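# Upright a tipped gift box and open its lid

## Task

A closed gift box is resting on one of its side faces on the table. Turn it so it sits on its bottom, then swing its lid open until the lid is roughly upright or tilted back past upright. Concealed magnets keep the lid's flap closed, so they must be pulled apart.

## Robot and tools

Robot: one six-joint arm (shoulder pan, shoulder lift, elbow, wrist 1, wrist 2, wrist 3) carrying a right-handed dexterous hand with 16 motors. The base sits at (0, 0, +0.030) m in the scene frame and is almost level. Scene frame: origin on the table top under the base, +z up, +y to the left when facing along +x. All reported poses, velocities, targets and camera poses use the arm's base frame. Motion offsets, however, are taken along the Hand target's own axes.

Hand point axes: +z runs along straight fingers toward the tips, +x crosses the palm away from the thumb, +y points out of the palm face (palm surface at y = -0.062 m). Bending fingers first swings the tips toward +y. A rigid mast near the wrist (x +0.05 to +0.10, z -0.16 to -0.11, up to y = +0.06 m) can strike objects. Fingertips carry 0.03 m rubber caps; the rest is hard plastic.

Row layout (used by execute_actions and move): 24 numbers, each in [-1, 1]. First six: dx, dy, dz, rx, ry, rz, an offset (not a pose) from the Hand target, in that target's axes; 1.0 equals 0.6 m or 180 degrees, and rx, ry, rz form a single rotation vector. Next sixteen are absolute hinge goals, scaled linearly between each hinge's two stops, in this order: index_abd, index_mcp, index_pip, index_dip, middle_abd, middle_mcp, middle_pip, middle_dip, ring_abd, ring_mcp, ring_pip, ring_dip, thumb_cmc, thumb_axl, thumb_mcp, thumb_ipl. Straight values: every _abd 0.00, _mcp -0.75, _pip -0.58, _dip -0.70, thumb_cmc -0.71, thumb_axl -0.68, thumb_mcp -0.23, thumb_ipl -0.17. Toward +1 fingers curl toward the palm, _abd swings away from the thumb, thumb_cmc brings the thumb in front of the palm. Then current_limit (-1 gives 0 mA, +1 gives 550 mA, floor 11 mA) and speed (hinge set-point rate = (speed + 1) / 2 of 8.5 rad/s). Starting values are current_limit +0.4 and speed -0.6; both persist until changed. To keep the hand unchanged, resend the last 18 hand numbers you sent; at scene start read a result first and copy its values.

execute_actions: actions is a list of actions; each action is a table of at most 15 rows, each row one 1/30 s step; a short table repeats its final row. Every row's offset is measured from the Hand target at that action's start, so repeating an offset keeps moving further. cameras: list of names, ["all"], or []; omitted means all images only for an empty actions list. An empty list also returns the scene number and task.

move: target is one row or up to 15 rows; all offsets count from the same current Hand target. Straight-line path, at least 0.5 s, cut short beyond 10 s. speed in m/s, 0.002 to 3.6, default 0.25 (rotation up to twice that in rad/s), one value or one per target. blend in m rounds corners in a list; 0 means stop at each. stop_force in N (3 to 120) halts the path on a push against travel; measured along the path, unreliable while turning; do not use it when backing away from a contact; keep tool numbers identical across a list with it. zero (default true) re-zeroes before the move. blocking=false returns after about 0.5 s while the move runs (not with stop_force). Result adds a line "move:" with done, off_target, moving, held or fault, plus limits=paced or limits=held. Avoid paths near the arm's base; they can flip the shoulder posture.

wait: seconds 0 to 10; holds the last command, lets a running move continue. stop: brakes a running move. zoom_image: camera (cam_head_left, cam_head_right, cam_high, cam_low, cam_wrist) and region [x0, y0, x1, y1] pixels, no more than 504 wide or tall, from that camera's newest image. zero_wrist_force: resets the force baseline, no motion. finished_scene: scene number 1 or 2; irreversible; the box must stay upright and open with no help.

Results: end_effector_position (m) and end_effector_quat_wxyz in the base frame, velocities (m/s, rad/s), Hand target (the base for your next offsets; the hand often rests short of it, so resend the gap), joint positions and torques, Wrist force and Wrist torque in end effector axes plus the peak line, hand_goal, hand_measured, hand_current_ma, hand_state (moving, goal, blocked, overload), motor temperatures. Commanded orientation is clipped to within 32 degrees of the measured one each step.

Avoid: contact force near 150 N or joint torque limits (136 N m for the three large joints, 25.4 N m for wrists), which stop the arm for 10 s; driving targets past firm contact, since the arm is stiff; a hand motor at 495 mA or more for 5 s (shutdown); motor heat reaching 85 C from long stretched holds or pushing into unreachable poses; fast impacts; dropping the box or letting it leave the table. To release a press, command the target back past the hand point. After a HAND FAULT line, further calls in that reply are skipped.

Each tool is called after "Emit:" by a JSON object that holds its "api" and its "payload".

## Session

Emit:
{"api": "execute_actions", "payload": {"actions": []}}

Scene clock: 0.00 s.
end_effector_position=(+0.3726, +0.0136, +0.2873) hand_goal=(+0.000, -0.754, -0.576, -0.696, +0.000, -0.754, -0.576, -0.696, +0.000, -0.754, -0.576, -0.696, -0.714, -0.678, -0.226, -0.168) hand_measured=(+0.000, -0.754, -0.576, -0.696, +0.000, -0.754, -0.576, -0.696, +0.000, -0.754, -0.576, -0.696, -0.714, -0.678, -0.226, -0.168) hand_current_ma=(+0, +0, +0, +0, +0, +0, +0, +0, +0, +0, +0, +0, +0, +0, +0, +0) hand_state=(goal, goal, goal, goal, goal, goal, goal, goal, goal, goal, goal, goal, goal, goal, goal, goal) hand_current_limit=0.40 hand_speed=-0.60 end_effector_quat_wxyz=(-0.121, +0.805, +0.538, +0.217)
Joint positions: [-0.685 -2.274 2.221 -1.402 -1.08 -0.322]
Joint velocities: within noise
Joint torques (N m): no reading
Motor temperatures (°C): [28 26 28 34 29 29]
Wrist force (N): no reading
Wrist torque (N m): no reading
Wrist force, peak (N): no reading
Hand target: +0.3726, +0.0136, +0.2873; -0.121, +0.805, +0.538, +0.217

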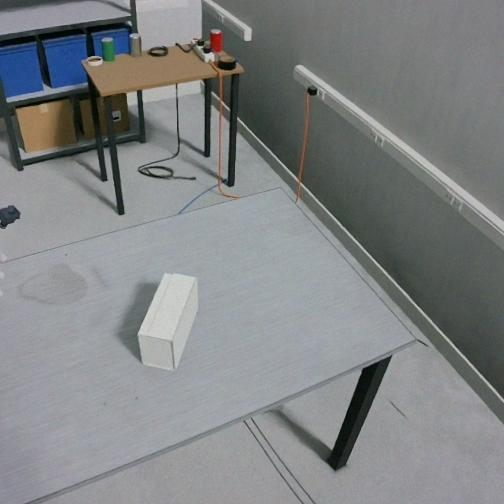

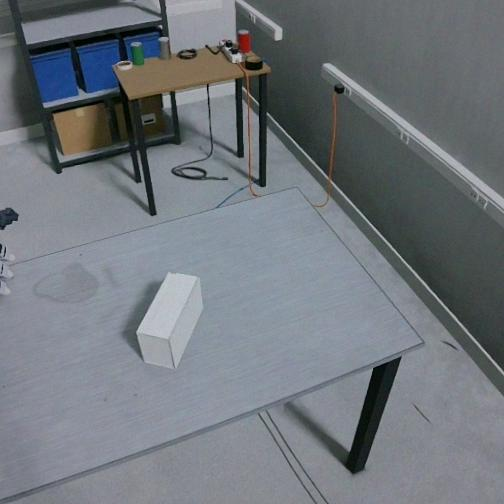

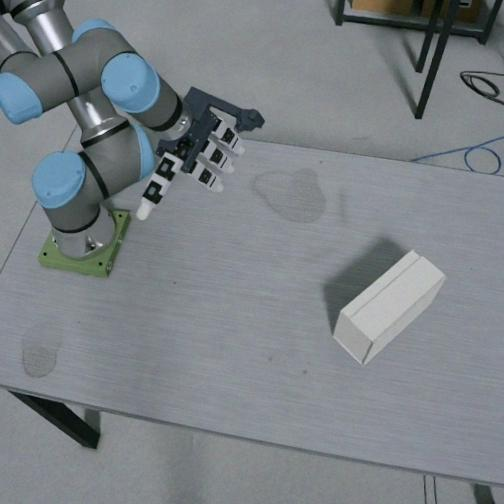

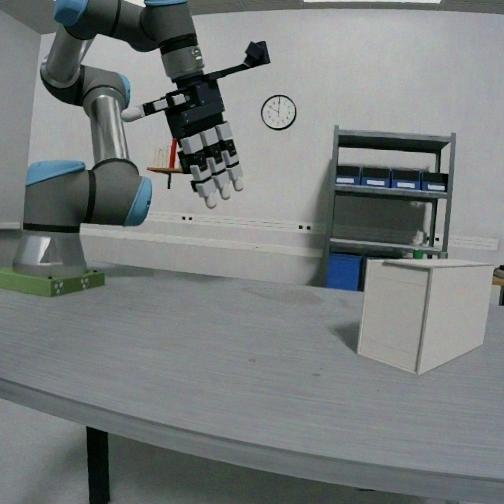

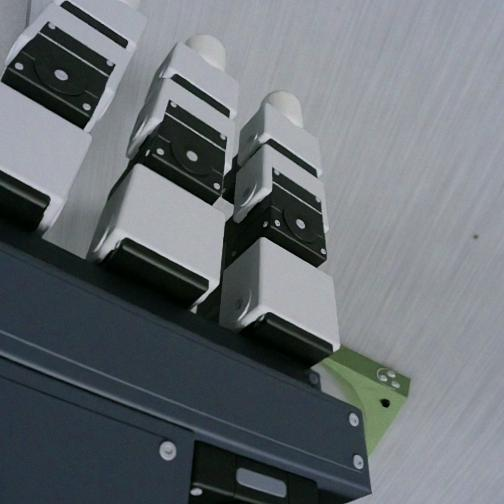

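Emit:
{"api": "zoom_image", "payload": {"camera": "cam_low", "region": [340, 240, 504, 390]}}

Emit:
{"api": "zoom_image", "payload": {"camera": "cam_high", "region": [310, 220, 460, 370]}}

Emit:
{"api": "zoom_image", "payload": {"camera": "cam_head_left", "region": [110, 250, 230, 390]}}

Scaled by 3.073.

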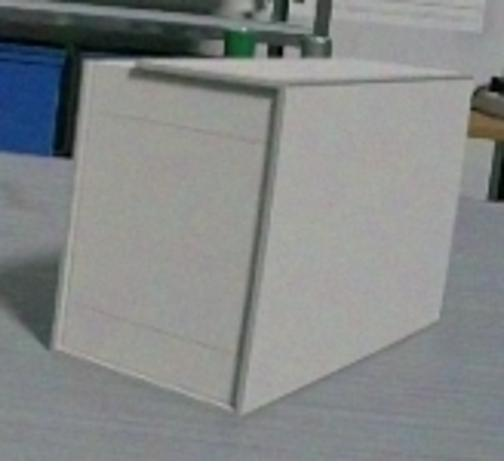

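Scaled by 3.360.

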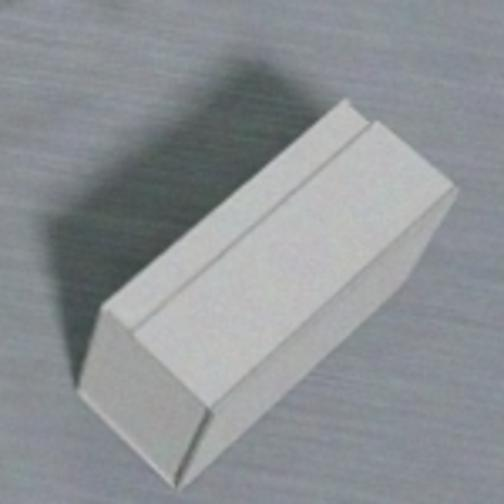

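Scaled by 3.600.

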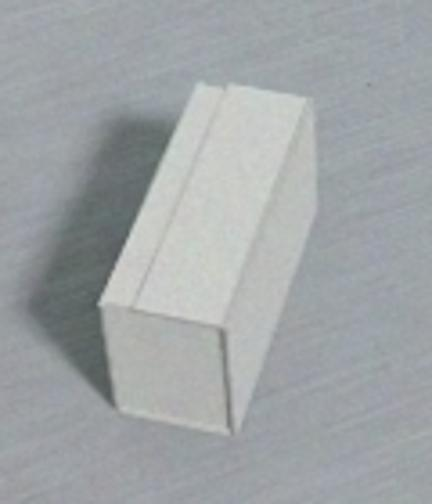

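Emit:
{"api": "move", "payload": {"target": [0.026,0.635,0.1127,0.2364,-0.1212,0.137,0,-0.754,-0.576,-0.044,0,-0.754,-0.576,-0.044,0,-0.754,-0.576,-0.044,0.571,-0.678,0.112,-0.168,0.4,-0.4], "speed": 0.5, "cameras": ["all"]}}

Scene clock: 326.20 s.
end_effector_position=(+0.7416, -0.0934, +0.2497) hand_goal=(+0.000, -0.754, -0.576, -0.044, +0.000, -0.754, -0.576, -0.044, +0.000, -0.754, -0.576, -0.044, +0.570, -0.678, +0.112, -0.168) hand_measured=(+0.000, -0.750, -0.576, -0.046, +0.000, -0.750, -0.576, -0.046, +0.000, -0.750, -0.576, -0.046, +0.568, -0.678, +0.112, -0.168) hand_current_ma=(+0, +13, -2, -8, +0, +15, -2, -8, +0, +17, -2, -9, -7, +2, +3, +1) hand_state=(goal, goal, goal, goal, goal, goal, goal, goal, goal, goal, goal, goal, goal, goal, goal, goal) hand_current_limit=0.40 hand_speed=-0.40 end_effector_quat_wxyz=(-0.302, +0.846, +0.424, -0.118)
Joint positions: [-0.325 -0.5 0.035 -0.487 -1.325 0.238]
Joint torques (N m): [-8.52 -51.24 -27.68 0.99 2.34 -1.65]
Wrist force (N): [0.0 1.1 0.5]
Wrist torque (N m): [0.20 -0.16 0.25]
Wrist force, peak (N): [0.3 2.3 0.2]
Hand target: +0.7428, -0.0937, +0.2504; -0.343, +0.826, +0.413, -0.172
Off the commanded pose: 0.001 m, 8 deg.
elbow stopped short: the move would have taken joint 3 (elbow) straighter than the controller allows.
move: off_target
camera_calibration:
cam_wrist: T_world_to_cam=[[-0.104104, -0.8932, -0.437443, 0.141405], [-0.317045, -0.387082, 0.865823, -0.0522255], [-0.94268, 0.228825, -0.242888, 0.905007], [0, 0, 0, 1]] pos_world=[0.851295, -0.101001, 0.32689]

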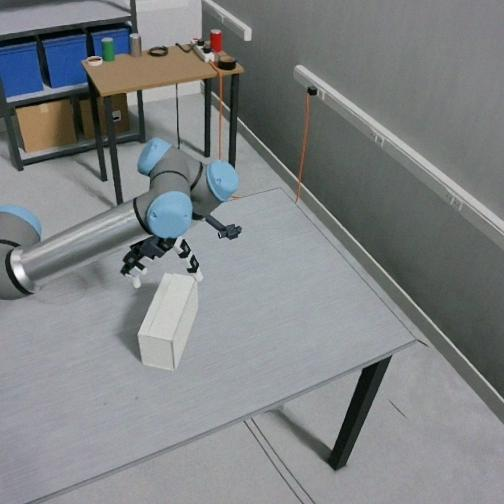

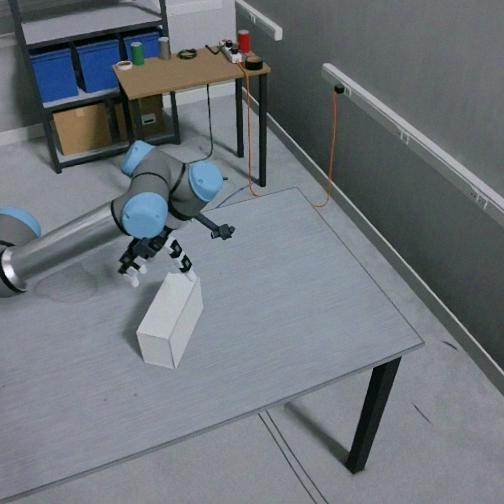

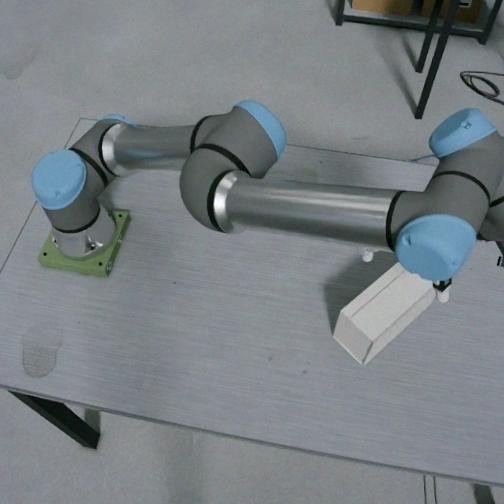

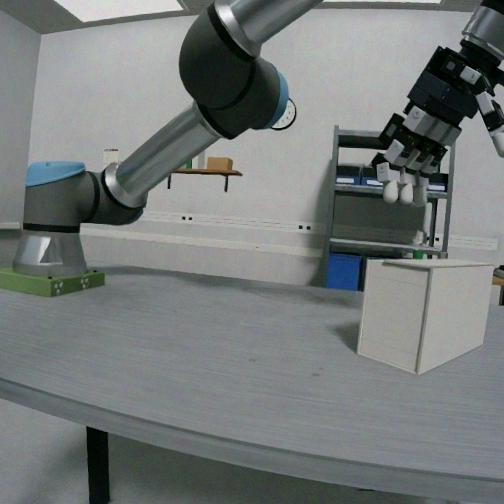

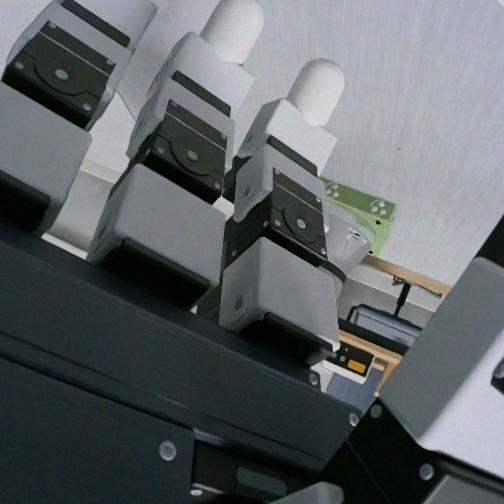

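Emit:
{"api": "move", "payload": {"target": [0,0.1414,0.1414,0,0,0,0,-0.754,-0.576,-0.044,0,-0.754,-0.576,-0.044,0,-0.754,-0.576,-0.044,0.571,-0.678,0.112,-0.168,0.4,-0.4], "speed": 0.2, "stop_force": 8, "cameras": ["all"]}}

Scene clock: 357.87 s.
end_effector_position=(+0.7427, -0.0936, +0.1303) hand_goal=(+0.000, -0.754, -0.576, -0.044, +0.000, -0.754, -0.576, -0.044, +0.000, -0.754, -0.576, -0.044, +0.570, -0.678, +0.112, -0.168) hand_measured=(+0.000, -0.750, -0.576, -0.046, +0.000, -0.748, -0.576, -0.046, +0.000, -0.748, -0.576, -0.046, +0.568, -0.678, +0.112, -0.168) hand_current_ma=(+0, +17, -2, -8, +0, +20, -2, -7, +0, +22, -2, -9, -6, +2, +3, +1) hand_state=(goal, goal, goal, goal, goal, goal, goal, goal, goal, goal, goal, goal, goal, goal, goal, goal) hand_current_limit=0.40 hand_speed=-0.40 end_effector_quat_wxyz=(-0.343, +0.826, +0.413, -0.172)
Joint positions: [-0.319 -0.46 0.28 -0.631 -1.344 0.233]
Joint torques (N m): [4.37 -73.92 -9.08 -2.29 -1.38 -0.1]
Wrist force (N): [0.0 1.2 0.7]
Wrist torque (N m): [0.17 -0.16 0.23]
Wrist force, peak (N): [-0.4 2.1 1.3]
Hand target: +0.7427, -0.0936, +0.1304; -0.343, +0.826, +0.413, -0.172
Off the commanded pose: 0.000 m, 0 deg.
move: done
camera_calibration:
cam_wrist: T_world_to_cam=[[-0.145556, -0.881168, -0.44984, 0.12268], [-0.188496, -0.421654, 0.886948, -0.0501081], [-0.971227, 0.213894, -0.104723, 0.878975], [0, 0, 0, 1]] pos_world=[0.862096, -0.101033, 0.191679]

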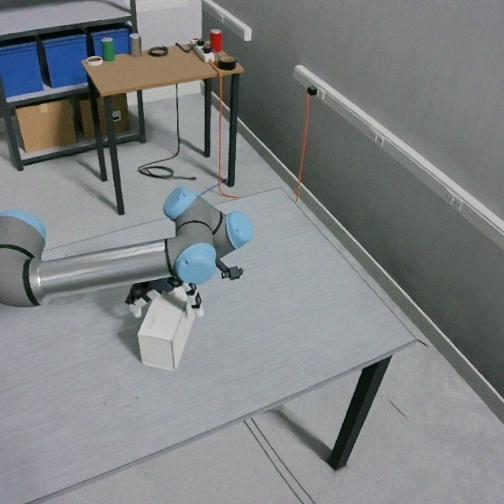

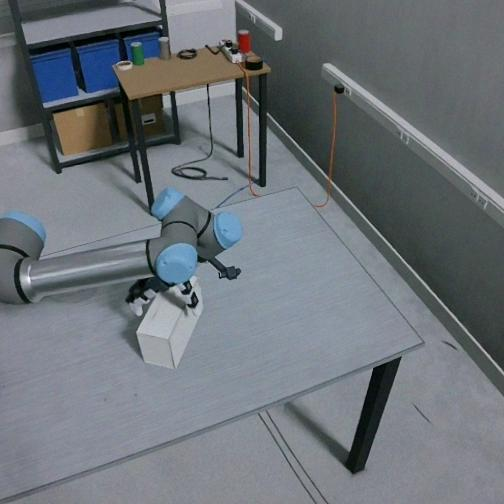

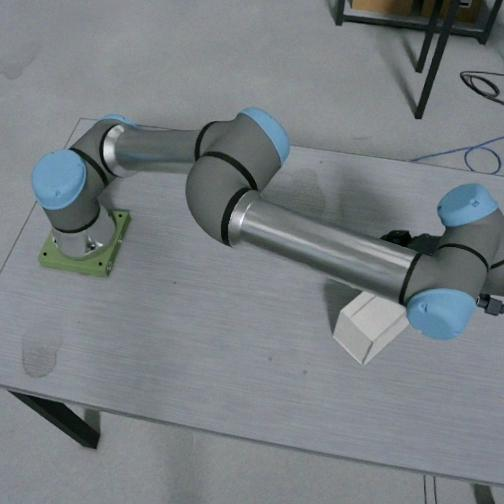

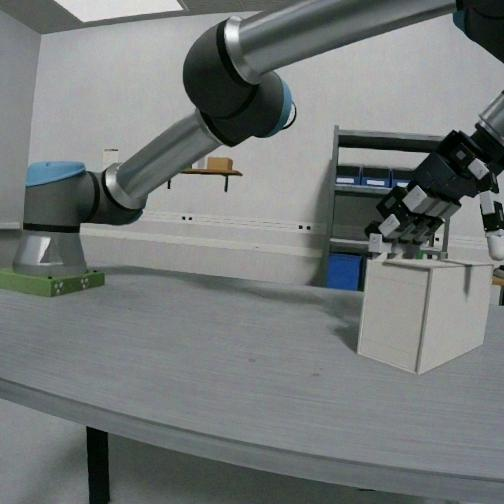

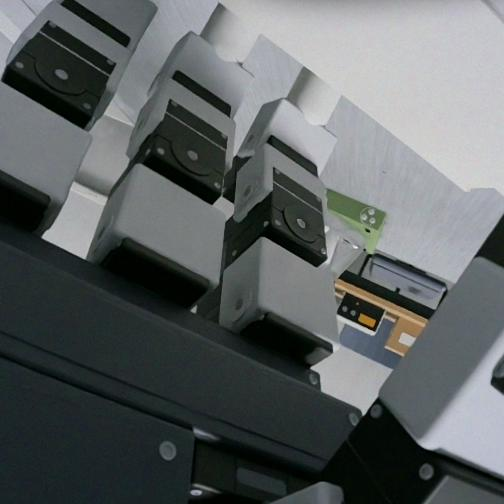

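Emit:
{"api": "zoom_image", "payload": {"camera": "cam_head_right", "region": [110, 260, 230, 380]}}

Emit:
{"api": "zoom_image", "payload": {"camera": "cam_head_left", "region": [110, 260, 230, 380]}}

Emit:
{"api": "zoom_image", "payload": {"camera": "cam_low", "region": [344, 120, 504, 280]}}

Scaled by 4.200.

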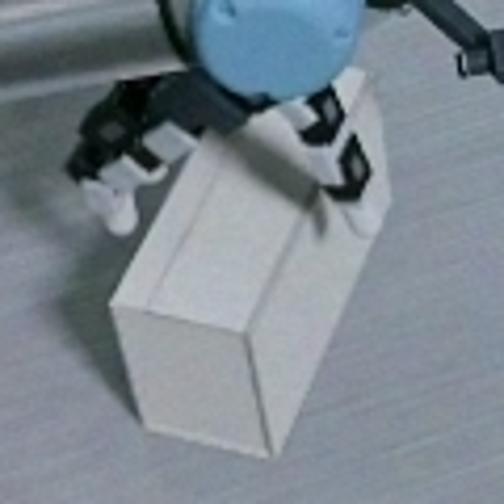

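Scaled by 4.200.

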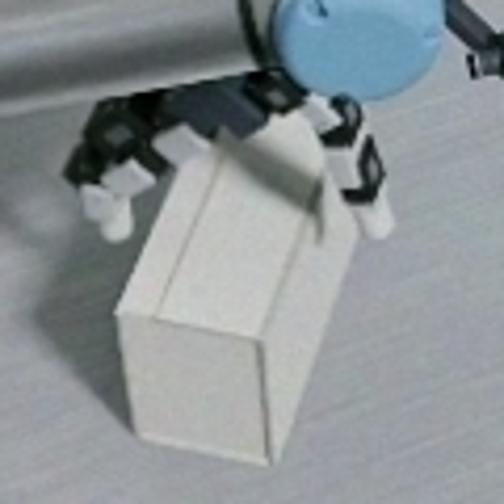

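Scaled by 3.150.

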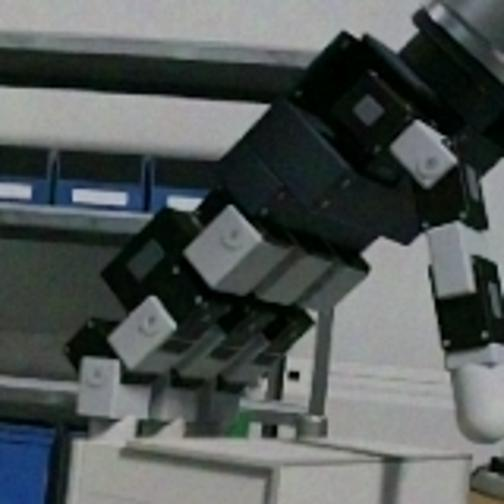

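Emit:
{"api": "move", "payload": {"target": [[0,0.04,0.04,0,0,0,0,-0.754,-0.576,-0.044,0,-0.754,-0.576,-0.044,0,-0.754,-0.576,-0.044,0.571,-0.678,0.112,-0.168,0.4,-0.4],[0,0.04,0.04,0,0,0,0,-0.45,-0.576,-0.27,0,-0.45,-0.576,-0.27,0,-0.45,-0.576,-0.27,0.571,-0.678,0.52,-0.168,0.0,-0.6]], "speed": 0.15, "cameras": ["all"]}}

Emit:
{"api": "zoom_image", "payload": {"camera": "cam_head_right", "region": [110, 260, 230, 380]}}

Emit:
{"api": "zoom_image", "payload": {"camera": "cam_low", "region": [344, 160, 504, 320]}}

Scene clock: 384.30 s.
end_effector_position=(+0.7427, -0.0936, +0.0965) hand_goal=(+0.000, -0.450, -0.576, -0.270, +0.000, -0.450, -0.576, -0.270, +0.000, -0.450, -0.576, -0.270, +0.570, -0.678, +0.520, -0.168) hand_measured=(+0.000, -0.554, -0.576, -0.268, +0.000, -0.550, -0.576, -0.268, +0.000, -0.546, -0.576, -0.268, +0.566, -0.680, +0.268, -0.182) hand_current_ma=(+0, -275, -2, +8, +0, -275, -2, +7, +0, -275, -2, +9, -10, -5, -275, -69) hand_state=(goal, blocked, goal, goal, goal, blocked, goal, goal, goal, blocked, goal, goal, goal, goal, blocked, goal) hand_current_limit=0.00 hand_speed=-0.60 end_effector_quat_wxyz=(-0.343, +0.826, +0.413, -0.172)
Joint positions: [-0.319 -0.489 0.423 -0.746 -1.344 0.233]
Joint torques (N m): [-9.7 -60.79 -6.37 -3.64 -0.58 1.25]
Wrist force (N): [0.4 -14.0 -4.3]
Wrist torque (N m): [0.18 -0.18 0.02]
Wrist force, peak (N): [0.2 -14.2 -4.8]
Hand target: +0.7427, -0.0936, +0.0964; -0.343, +0.826, +0.413, -0.172
Off the commanded pose: 0.000 m, 0 deg.
move: done
camera_calibration:
cam_wrist: T_world_to_cam=[[-0.145609, -0.88115, -0.449859, 0.107482], [-0.188644, -0.421634, 0.886926, -0.0199083], [-0.971191, 0.214007, -0.10483, 0.875423], [0, 0, 0, 1]] pos_world=[0.862097, -0.101034, 0.157779]

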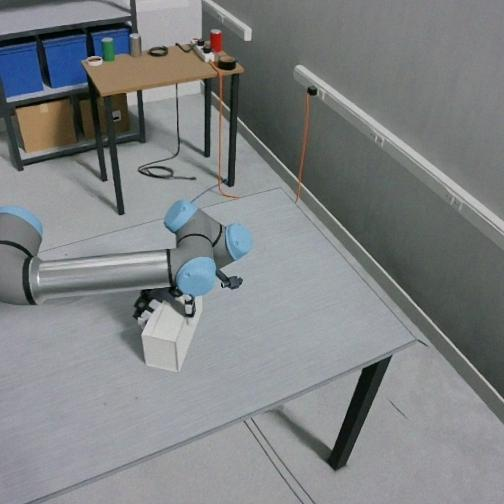

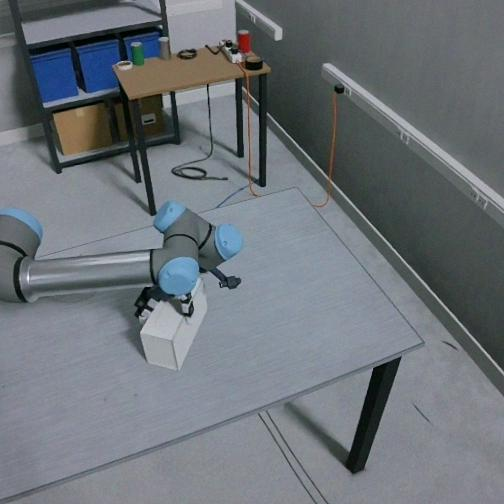

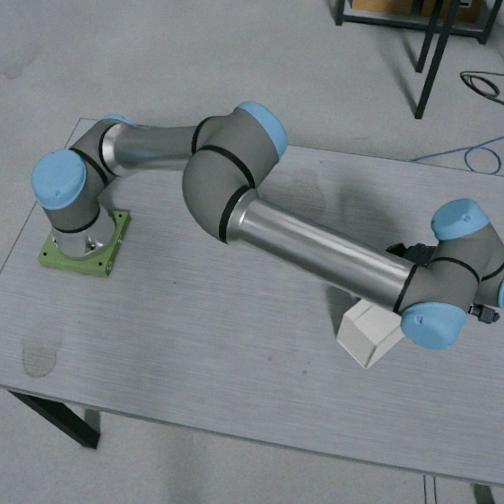

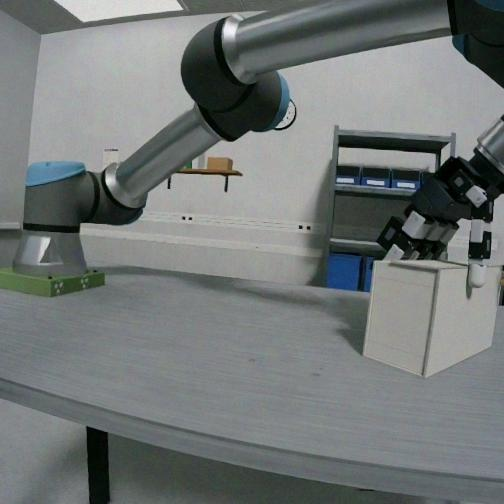

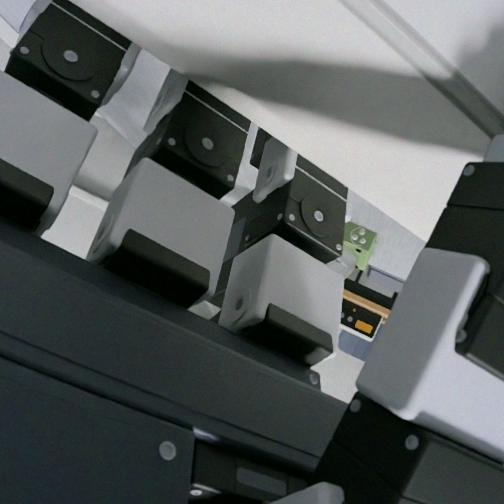

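Scaled by 4.200.

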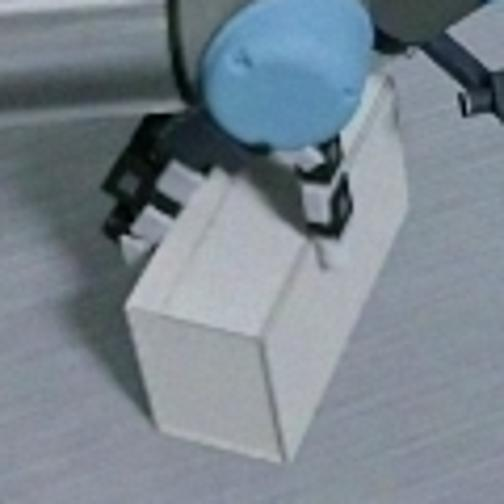

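Scaled by 3.150.

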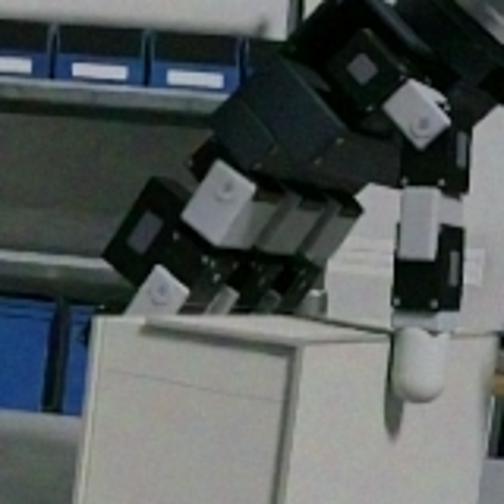

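Emit:
{"api": "move", "payload": {"target": [[0,-0.0442,0.0204,-0.0667,0,0,0,-0.45,-0.576,-0.27,0,-0.45,-0.576,-0.27,0,-0.45,-0.576,-0.27,0.571,-0.678,0.52,-0.168,0.0,-0.6],[0,-0.0862,0.0525,-0.1389,0,0,0,-0.45,-0.576,-0.27,0,-0.45,-0.576,-0.27,0,-0.45,-0.576,-0.27,0.571,-0.678,0.52,-0.168,0.0,-0.6]], "speed": 0.12, "blend": [0.02,0], "cameras": ["cam_head_left","cam_head_right","cam_low"]}}

Emit:
{"api": "zoom_image", "payload": {"camera": "cam_head_right", "region": [100, 250, 230, 380]}}

Emit:
{"api": "zoom_image", "payload": {"camera": "cam_low", "region": [314, 200, 504, 390]}}

Scene clock: 422.80 s.
end_effector_position=(+0.6956, -0.0584, +0.1108) hand_goal=(+0.000, -0.450, -0.576, -0.270, +0.000, -0.450, -0.576, -0.270, +0.000, -0.450, -0.576, -0.270, +0.570, -0.678, +0.520, -0.168) hand_measured=(+0.000, -0.454, -0.576, -0.268, +0.000, -0.450, -0.576, -0.268, +0.000, -0.450, -0.576, -0.268, +0.570, -0.678, +0.192, -0.192) hand_current_ma=(+0, -10, -2, +7, +0, -1, -2, +7, +0, +0, -2, +8, +0, -3, -275, -130) hand_state=(goal, goal, goal, goal, goal, goal, goal, goal, goal, goal, goal, goal, goal, goal, blocked, blocked) hand_current_limit=0.00 hand_speed=-0.60 end_effector_quat_wxyz=(-0.156, +0.881, +0.441, -0.078)
Joint positions: [-0.245 -0.991 1.331 -1.585 -1.438 0.377]
Joint torques (N m): [4.88 -57.07 -6.49 -3.06 -1.25 1.6]
Wrist force (N): [0.0 -0.1 -2.9]
Wrist torque (N m): [0.15 -0.19 -0.04]
Wrist force, peak (N): [0.3 -14.9 -4.4]
Hand target: +0.6956, -0.0584, +0.1108; -0.156, +0.881, +0.441, -0.078
Off the commanded pose: 0.000 m, 0 deg.
move: done
Images, in order (width x height): cam_head_left 504x504, cam_head_right 504x504, cam_low 504x504.

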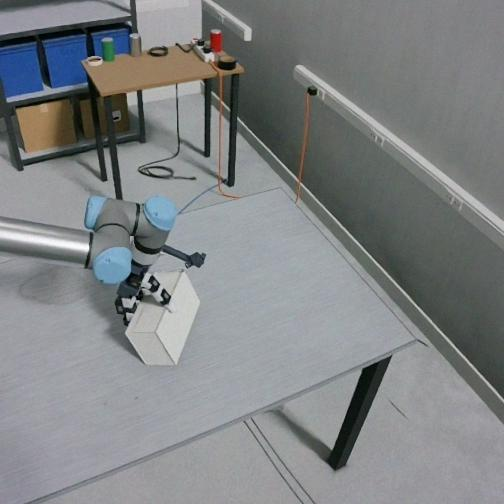

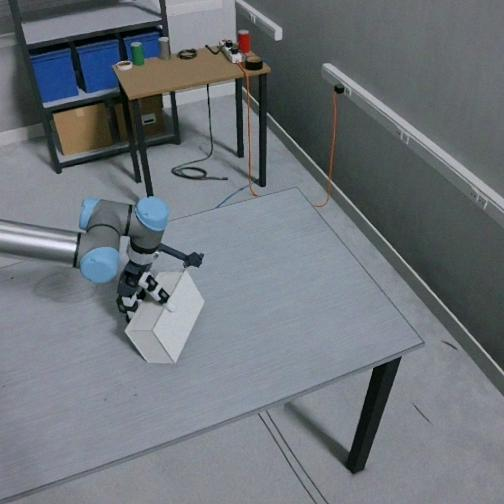

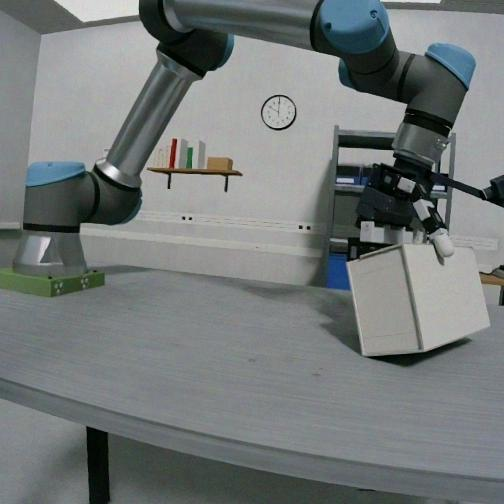

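Scaled by 3.877.

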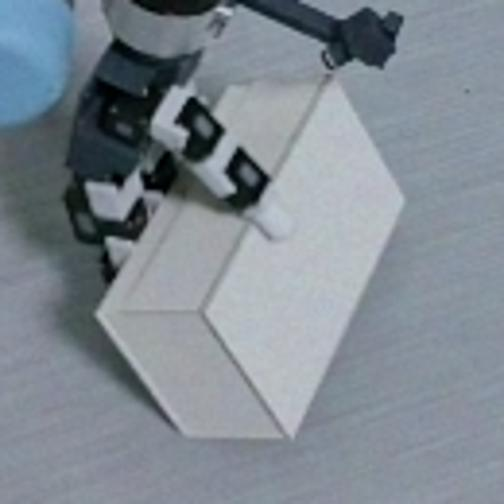

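Scaled by 2.653.

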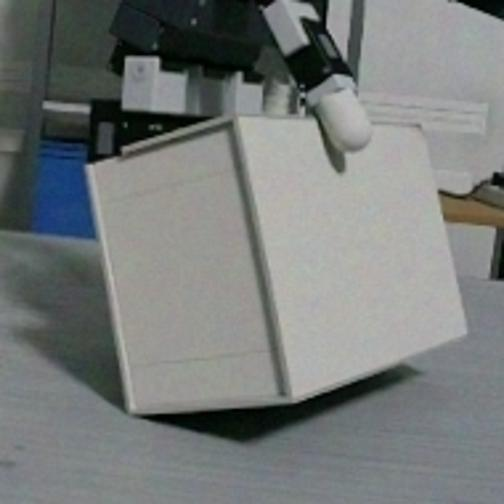

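Emit:
{"api": "move", "payload": {"target": [[0,-0.0478,0.0225,-0.0722,0,0,0,-0.45,-0.576,-0.27,0,-0.45,-0.576,-0.27,0,-0.45,-0.576,-0.27,0.571,-0.678,0.52,-0.168,0.0,-0.6],[0,-0.0863,0.0523,-0.1389,0,0,0,-0.45,-0.576,-0.27,0,-0.45,-0.576,-0.27,0,-0.45,-0.576,-0.27,0.571,-0.678,0.52,-0.168,0.0,-0.6]], "speed": 0.12, "blend": [0.02,0], "cameras": ["cam_high","cam_head_right","cam_low"]}}

Emit:
{"api": "zoom_image", "payload": {"camera": "cam_low", "region": [304, 200, 504, 400]}}

Scene clock: 443.90 s.
end_effector_position=(+0.6481, -0.0228, +0.0991) hand_goal=(+0.000, -0.450, -0.576, -0.270, +0.000, -0.450, -0.576, -0.270, +0.000, -0.450, -0.576, -0.270, +0.570, -0.678, +0.520, -0.168) hand_measured=(+0.000, -0.472, -0.576, -0.268, +0.000, -0.458, -0.576, -0.268, +0.000, -0.452, -0.576, -0.268, +0.572, -0.676, +0.184, -0.192) hand_current_ma=(+0, -86, -2, +7, +0, -28, -2, +6, +0, -3, -2, +7, +4, +4, -275, -130) hand_state=(goal, blocked, goal, goal, goal, goal, goal, goal, goal, goal, goal, goal, goal, goal, blocked, blocked) hand_current_limit=0.00 hand_speed=-0.60 end_effector_quat_wxyz=(+0.039, +0.893, +0.447, +0.019)
Joint positions: [-0.131 -1.188 1.858 -2.316 -1.614 0.51]
Joint torques (N m): [4.68 -44.73 -5.86 -4.2 -1.87 1.45]
Wrist force (N): [-0.6 -2.7 -4.8]
Wrist torque (N m): [0.17 -0.13 -0.07]
Wrist force, peak (N): [0.2 -0.6 -6.2]
Hand target: +0.6480, -0.0227, +0.0991; +0.039, +0.893, +0.447, +0.019
Off the commanded pose: 0.000 m, 0 deg.
move: done
Images, in order (width x height): cam_head_right 504x504, cam_high 504x504, cam_low 504x504.

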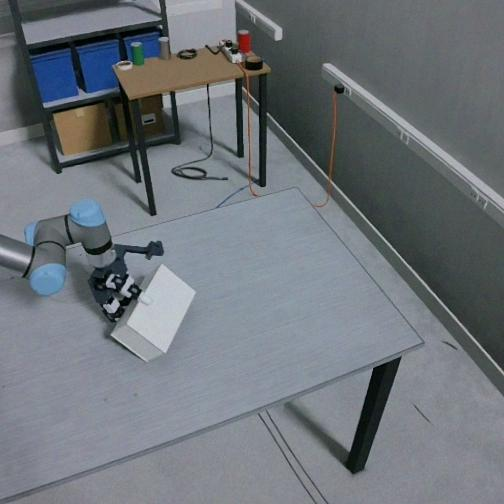

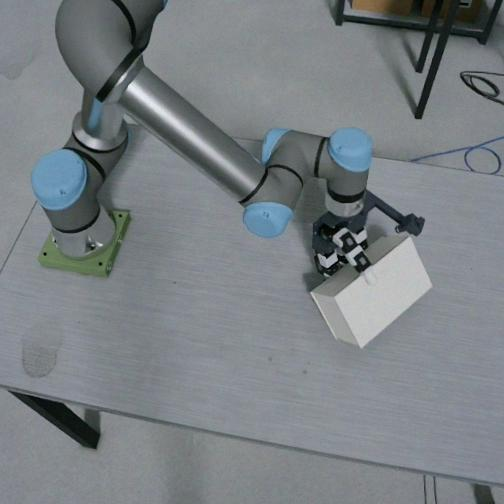

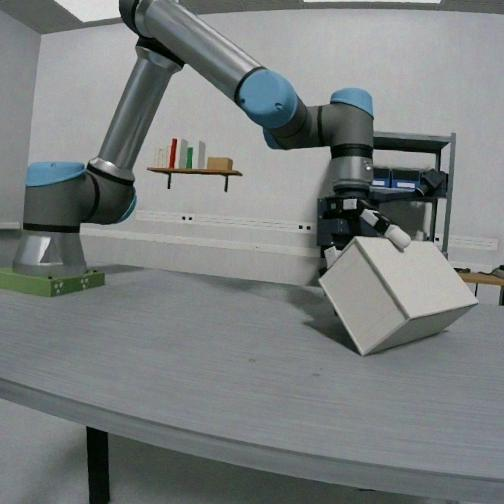

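Scaled by 2.520.

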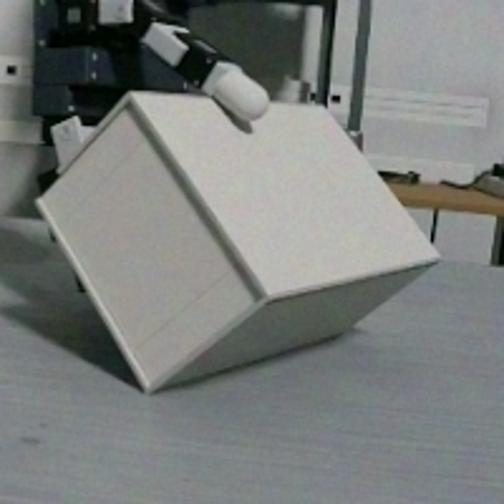

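Emit:
{"api": "move", "payload": {"target": [[0,0,0,0,0,0,0,-0.45,-0.576,-0.27,0,-0.45,-0.576,-0.27,0,-0.45,-0.576,-0.27,0.571,-0.678,0.0,-0.168,0.2,-0.85],[0,-0.0696,0.0324,0.111,0,0,0,-0.45,-0.576,-0.27,0,-0.45,-0.576,-0.27,0,-0.45,-0.576,-0.27,0.571,-0.678,0.0,-0.168,0.2,-0.85]], "speed": 0.05, "cameras": ["cam_high","cam_head_right","cam_low"]}}

Emit:
{"api": "zoom_image", "payload": {"camera": "cam_low", "region": [304, 200, 504, 400]}}

Scene clock: 494.00 s.
end_effector_position=(+0.6161, +0.0012, +0.0761) hand_goal=(+0.000, -0.450, -0.576, -0.270, +0.000, -0.450, -0.576, -0.270, +0.000, -0.450, -0.576, -0.270, +0.570, -0.678, +0.000, -0.168) hand_measured=(+0.000, -0.428, -0.558, -0.262, +0.000, -0.418, -0.558, -0.260, +0.000, -0.412, -0.554, -0.258, +0.572, -0.676, +0.010, -0.170) hand_current_ma=(+0, +91, +63, +28, +0, +133, +70, +36, +0, +165, +85, +47, +4, +4, +46, -4) hand_state=(goal, blocked, goal, goal, goal, blocked, goal, goal, goal, blocked, blocked, goal, goal, goal, goal, goal) hand_current_limit=0.20 hand_speed=-0.85 end_effector_quat_wxyz=(-0.117, +0.887, +0.444, -0.059)
Joint positions: [-0.165 -1.161 1.724 -1.9 -1.452 0.464]
Joint torques (N m): [-6.44 -27.5 -26.96 1.62 2.5 -1.58]
Wrist force (N): [-0.1 3.8 -4.2]
Wrist torque (N m): [0.12 -0.07 0.14]
Wrist force, peak (N): [-0.5 -2.8 -5.2]
Hand target: +0.6161, +0.0012, +0.0761; -0.117, +0.887, +0.444, -0.059
Off the commanded pose: 0.000 m, 0 deg.
move: done
Images, in order (width x height): cam_head_right 504x504, cam_high 504x504, cam_low 504x504.

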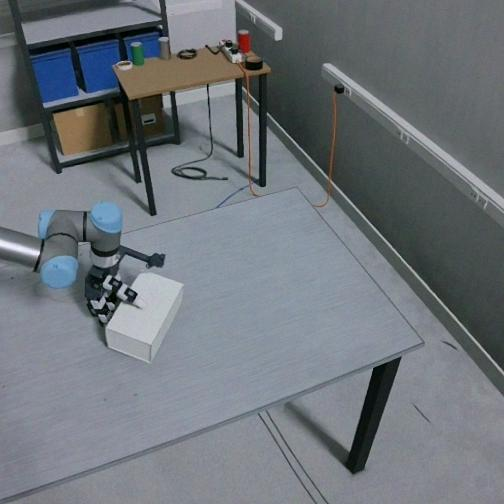

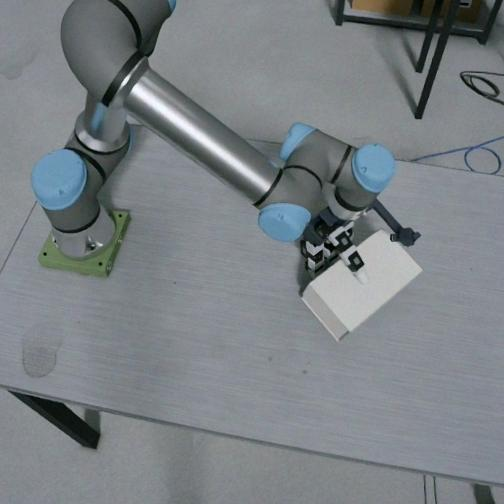

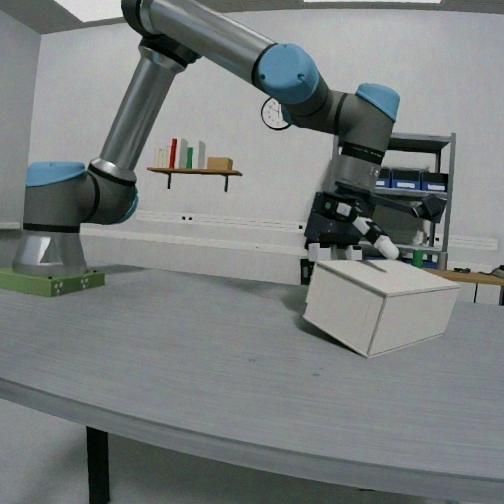

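Scaled by 2.520.

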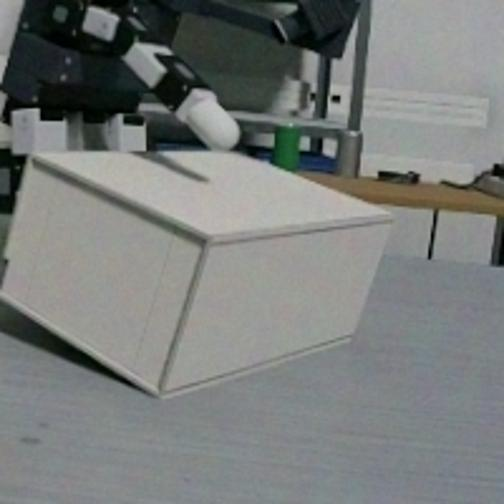

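Emit:
{"api": "move", "payload": {"target": [0,-0.0779,0.0313,0,0,0,0,-0.45,-0.576,-0.27,0,-0.45,-0.576,-0.27,0,-0.45,-0.576,-0.27,0.571,-0.678,0.0,-0.168,0.2,-0.85], "speed": 0.05, "cameras": ["cam_high","cam_head_right","cam_low"]}}

Emit:
{"api": "zoom_image", "payload": {"camera": "cam_low", "region": [264, 200, 464, 400]}}

Scene clock: 507.37 s.
end_effector_position=(+0.5762, +0.0311, +0.0701) hand_goal=(+0.000, -0.450, -0.576, -0.270, +0.000, -0.450, -0.576, -0.270, +0.000, -0.450, -0.576, -0.270, +0.570, -0.678, +0.000, -0.168) hand_measured=(+0.000, -0.378, -0.518, -0.240, +0.000, -0.354, -0.532, -0.246, +0.000, -0.344, -0.532, -0.244, +0.572, -0.676, +0.010, -0.170) hand_current_ma=(+1, +330, +241, +114, +1, +330, +181, +96, +1, +330, +178, +101, +4, +4, +45, -4) hand_state=(goal, blocked, blocked, blocked, goal, blocked, blocked, blocked, goal, blocked, blocked, blocked, goal, goal, goal, goal) hand_current_limit=0.20 hand_speed=-0.85 end_effector_quat_wxyz=(-0.117, +0.887, +0.444, -0.059)
Joint positions: [-0.124 -1.229 1.845 -1.957 -1.442 0.504]
Joint torques (N m): [8.22 -37.97 2.22 -1.06 3.4 1.6]
Wrist force (N): [-0.5 6.1 -10.6]
Wrist torque (N m): [0.02 0.09 0.08]
Wrist force, peak (N): [-0.5 6.4 -10.6]
Hand target: +0.5760, +0.0312, +0.0701; -0.117, +0.887, +0.444, -0.059
Off the commanded pose: 0.000 m, 0 deg.
move: done
Images, in order (width x height): cam_head_right 504x504, cam_high 504x504, cam_low 504x504.

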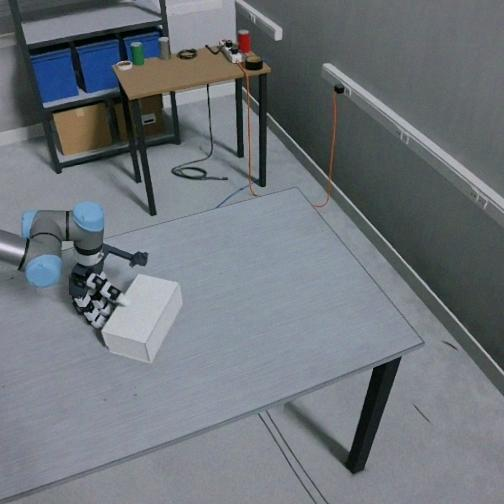

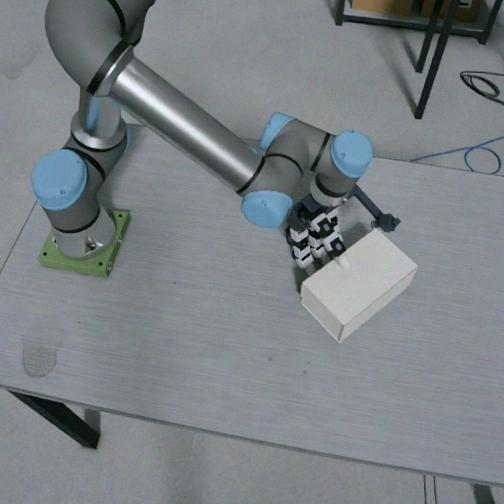

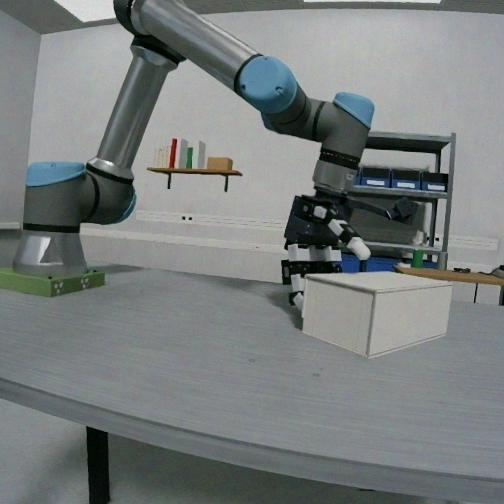

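Scaled by 2.520.

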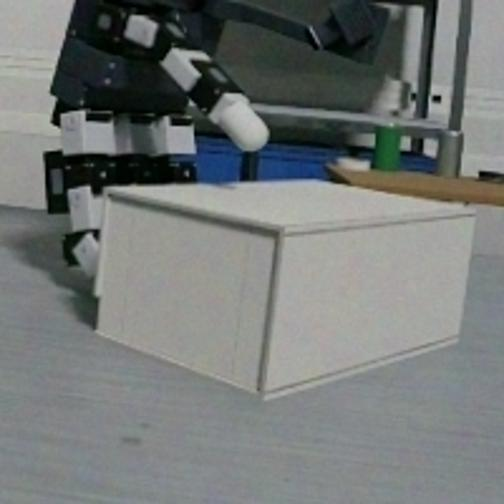

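Emit:
{"api": "move", "payload": {"target": [0,-0.066,0.0108,0,0,0,0,-0.40,-0.576,-0.27,0,-0.38,-0.576,-0.27,0,-0.38,-0.576,-0.27,0.571,-0.678,0.0,-0.168,0.0,-0.85], "speed": 0.05, "cameras": ["all"]}}

Emit:
{"api": "zoom_image", "payload": {"camera": "cam_low", "region": [264, 200, 464, 400]}}

Emit:
{"api": "zoom_image", "payload": {"camera": "cam_high", "region": [280, 210, 430, 360]}}

Emit:
{"api": "zoom_image", "payload": {"camera": "cam_head_left", "region": [70, 240, 200, 370]}}

Scene clock: 529.47 s.
end_effector_position=(+0.5443, +0.0550, +0.0741) hand_goal=(+0.000, -0.400, -0.576, -0.270, +0.000, -0.380, -0.576, -0.270, +0.000, -0.380, -0.576, -0.270, +0.570, -0.678, +0.000, -0.168) hand_measured=(+0.000, -0.380, -0.558, -0.260, +0.000, -0.364, -0.564, -0.262, +0.000, -0.358, -0.560, -0.260, +0.572, -0.676, +0.010, -0.170) hand_current_ma=(+1, +79, +65, +36, +1, +66, +42, +27, +1, +93, +57, +39, +4, +4, +45, -4) hand_state=(goal, goal, goal, goal, goal, goal, goal, goal, goal, blocked, goal, goal, goal, goal, goal, goal) hand_current_limit=0.00 hand_speed=-0.85 end_effector_quat_wxyz=(-0.117, +0.887, +0.444, -0.059)
Joint positions: [-0.087 -1.293 1.924 -1.977 -1.434 0.541]
Joint torques (N m): [6.23 -42.15 -5 -3.52 2.23 1.84]
Wrist force (N): [-0.7 1.1 -0.8]
Wrist torque (N m): [0.19 -0.05 -0.08]
Wrist force, peak (N): [-0.6 6.4 -10.7]
Hand target: +0.5441, +0.0551, +0.0741; -0.117, +0.887, +0.444, -0.059
Off the commanded pose: 0.000 m, 0 deg.
move: done
camera_calibration:
cam_wrist: T_world_to_cam=[[-0.00936753, -0.983006, -0.183332, 0.111211], [-0.554574, -0.147453, 0.818966, 0.214268], [-0.832082, 0.109343, -0.543769, 0.611159], [0, 0, 0, 1]] pos_world=[0.628403, 0.0740894, 0.17724]

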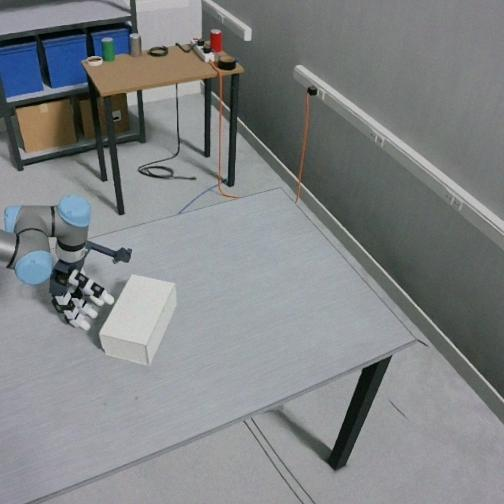

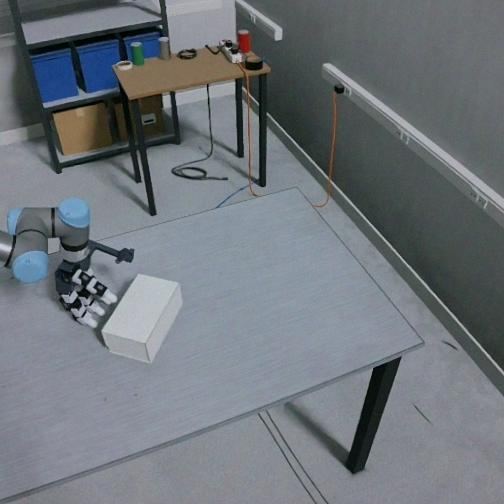

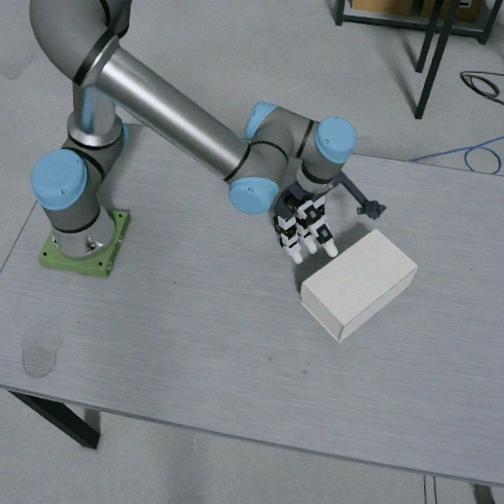

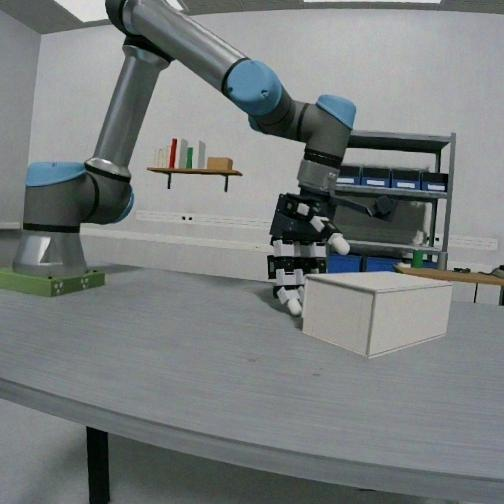

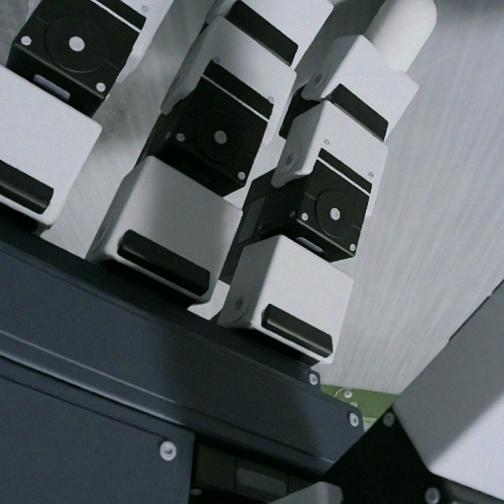

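Scaled by 2.520.

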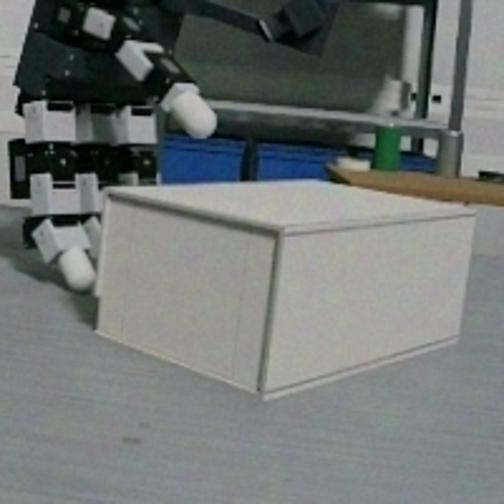

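Scaled by 3.360.

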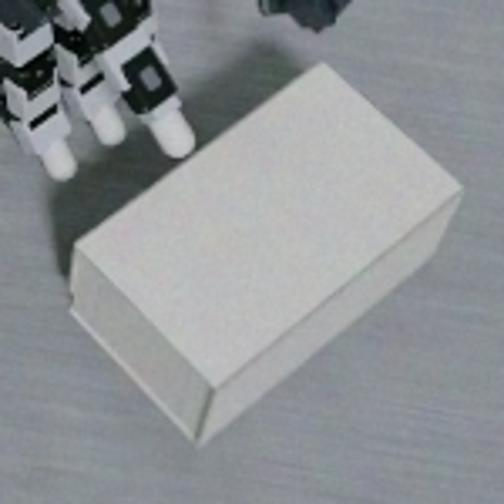

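Scaled by 3.877.

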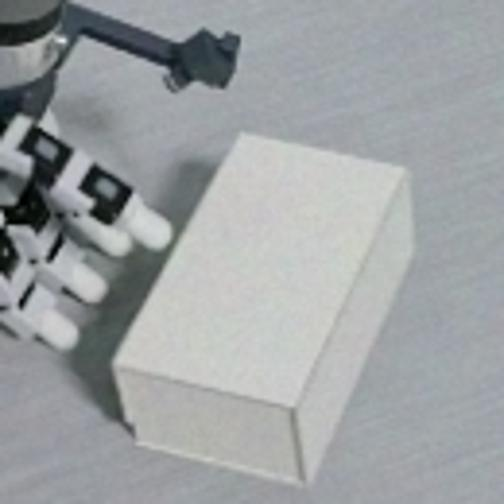

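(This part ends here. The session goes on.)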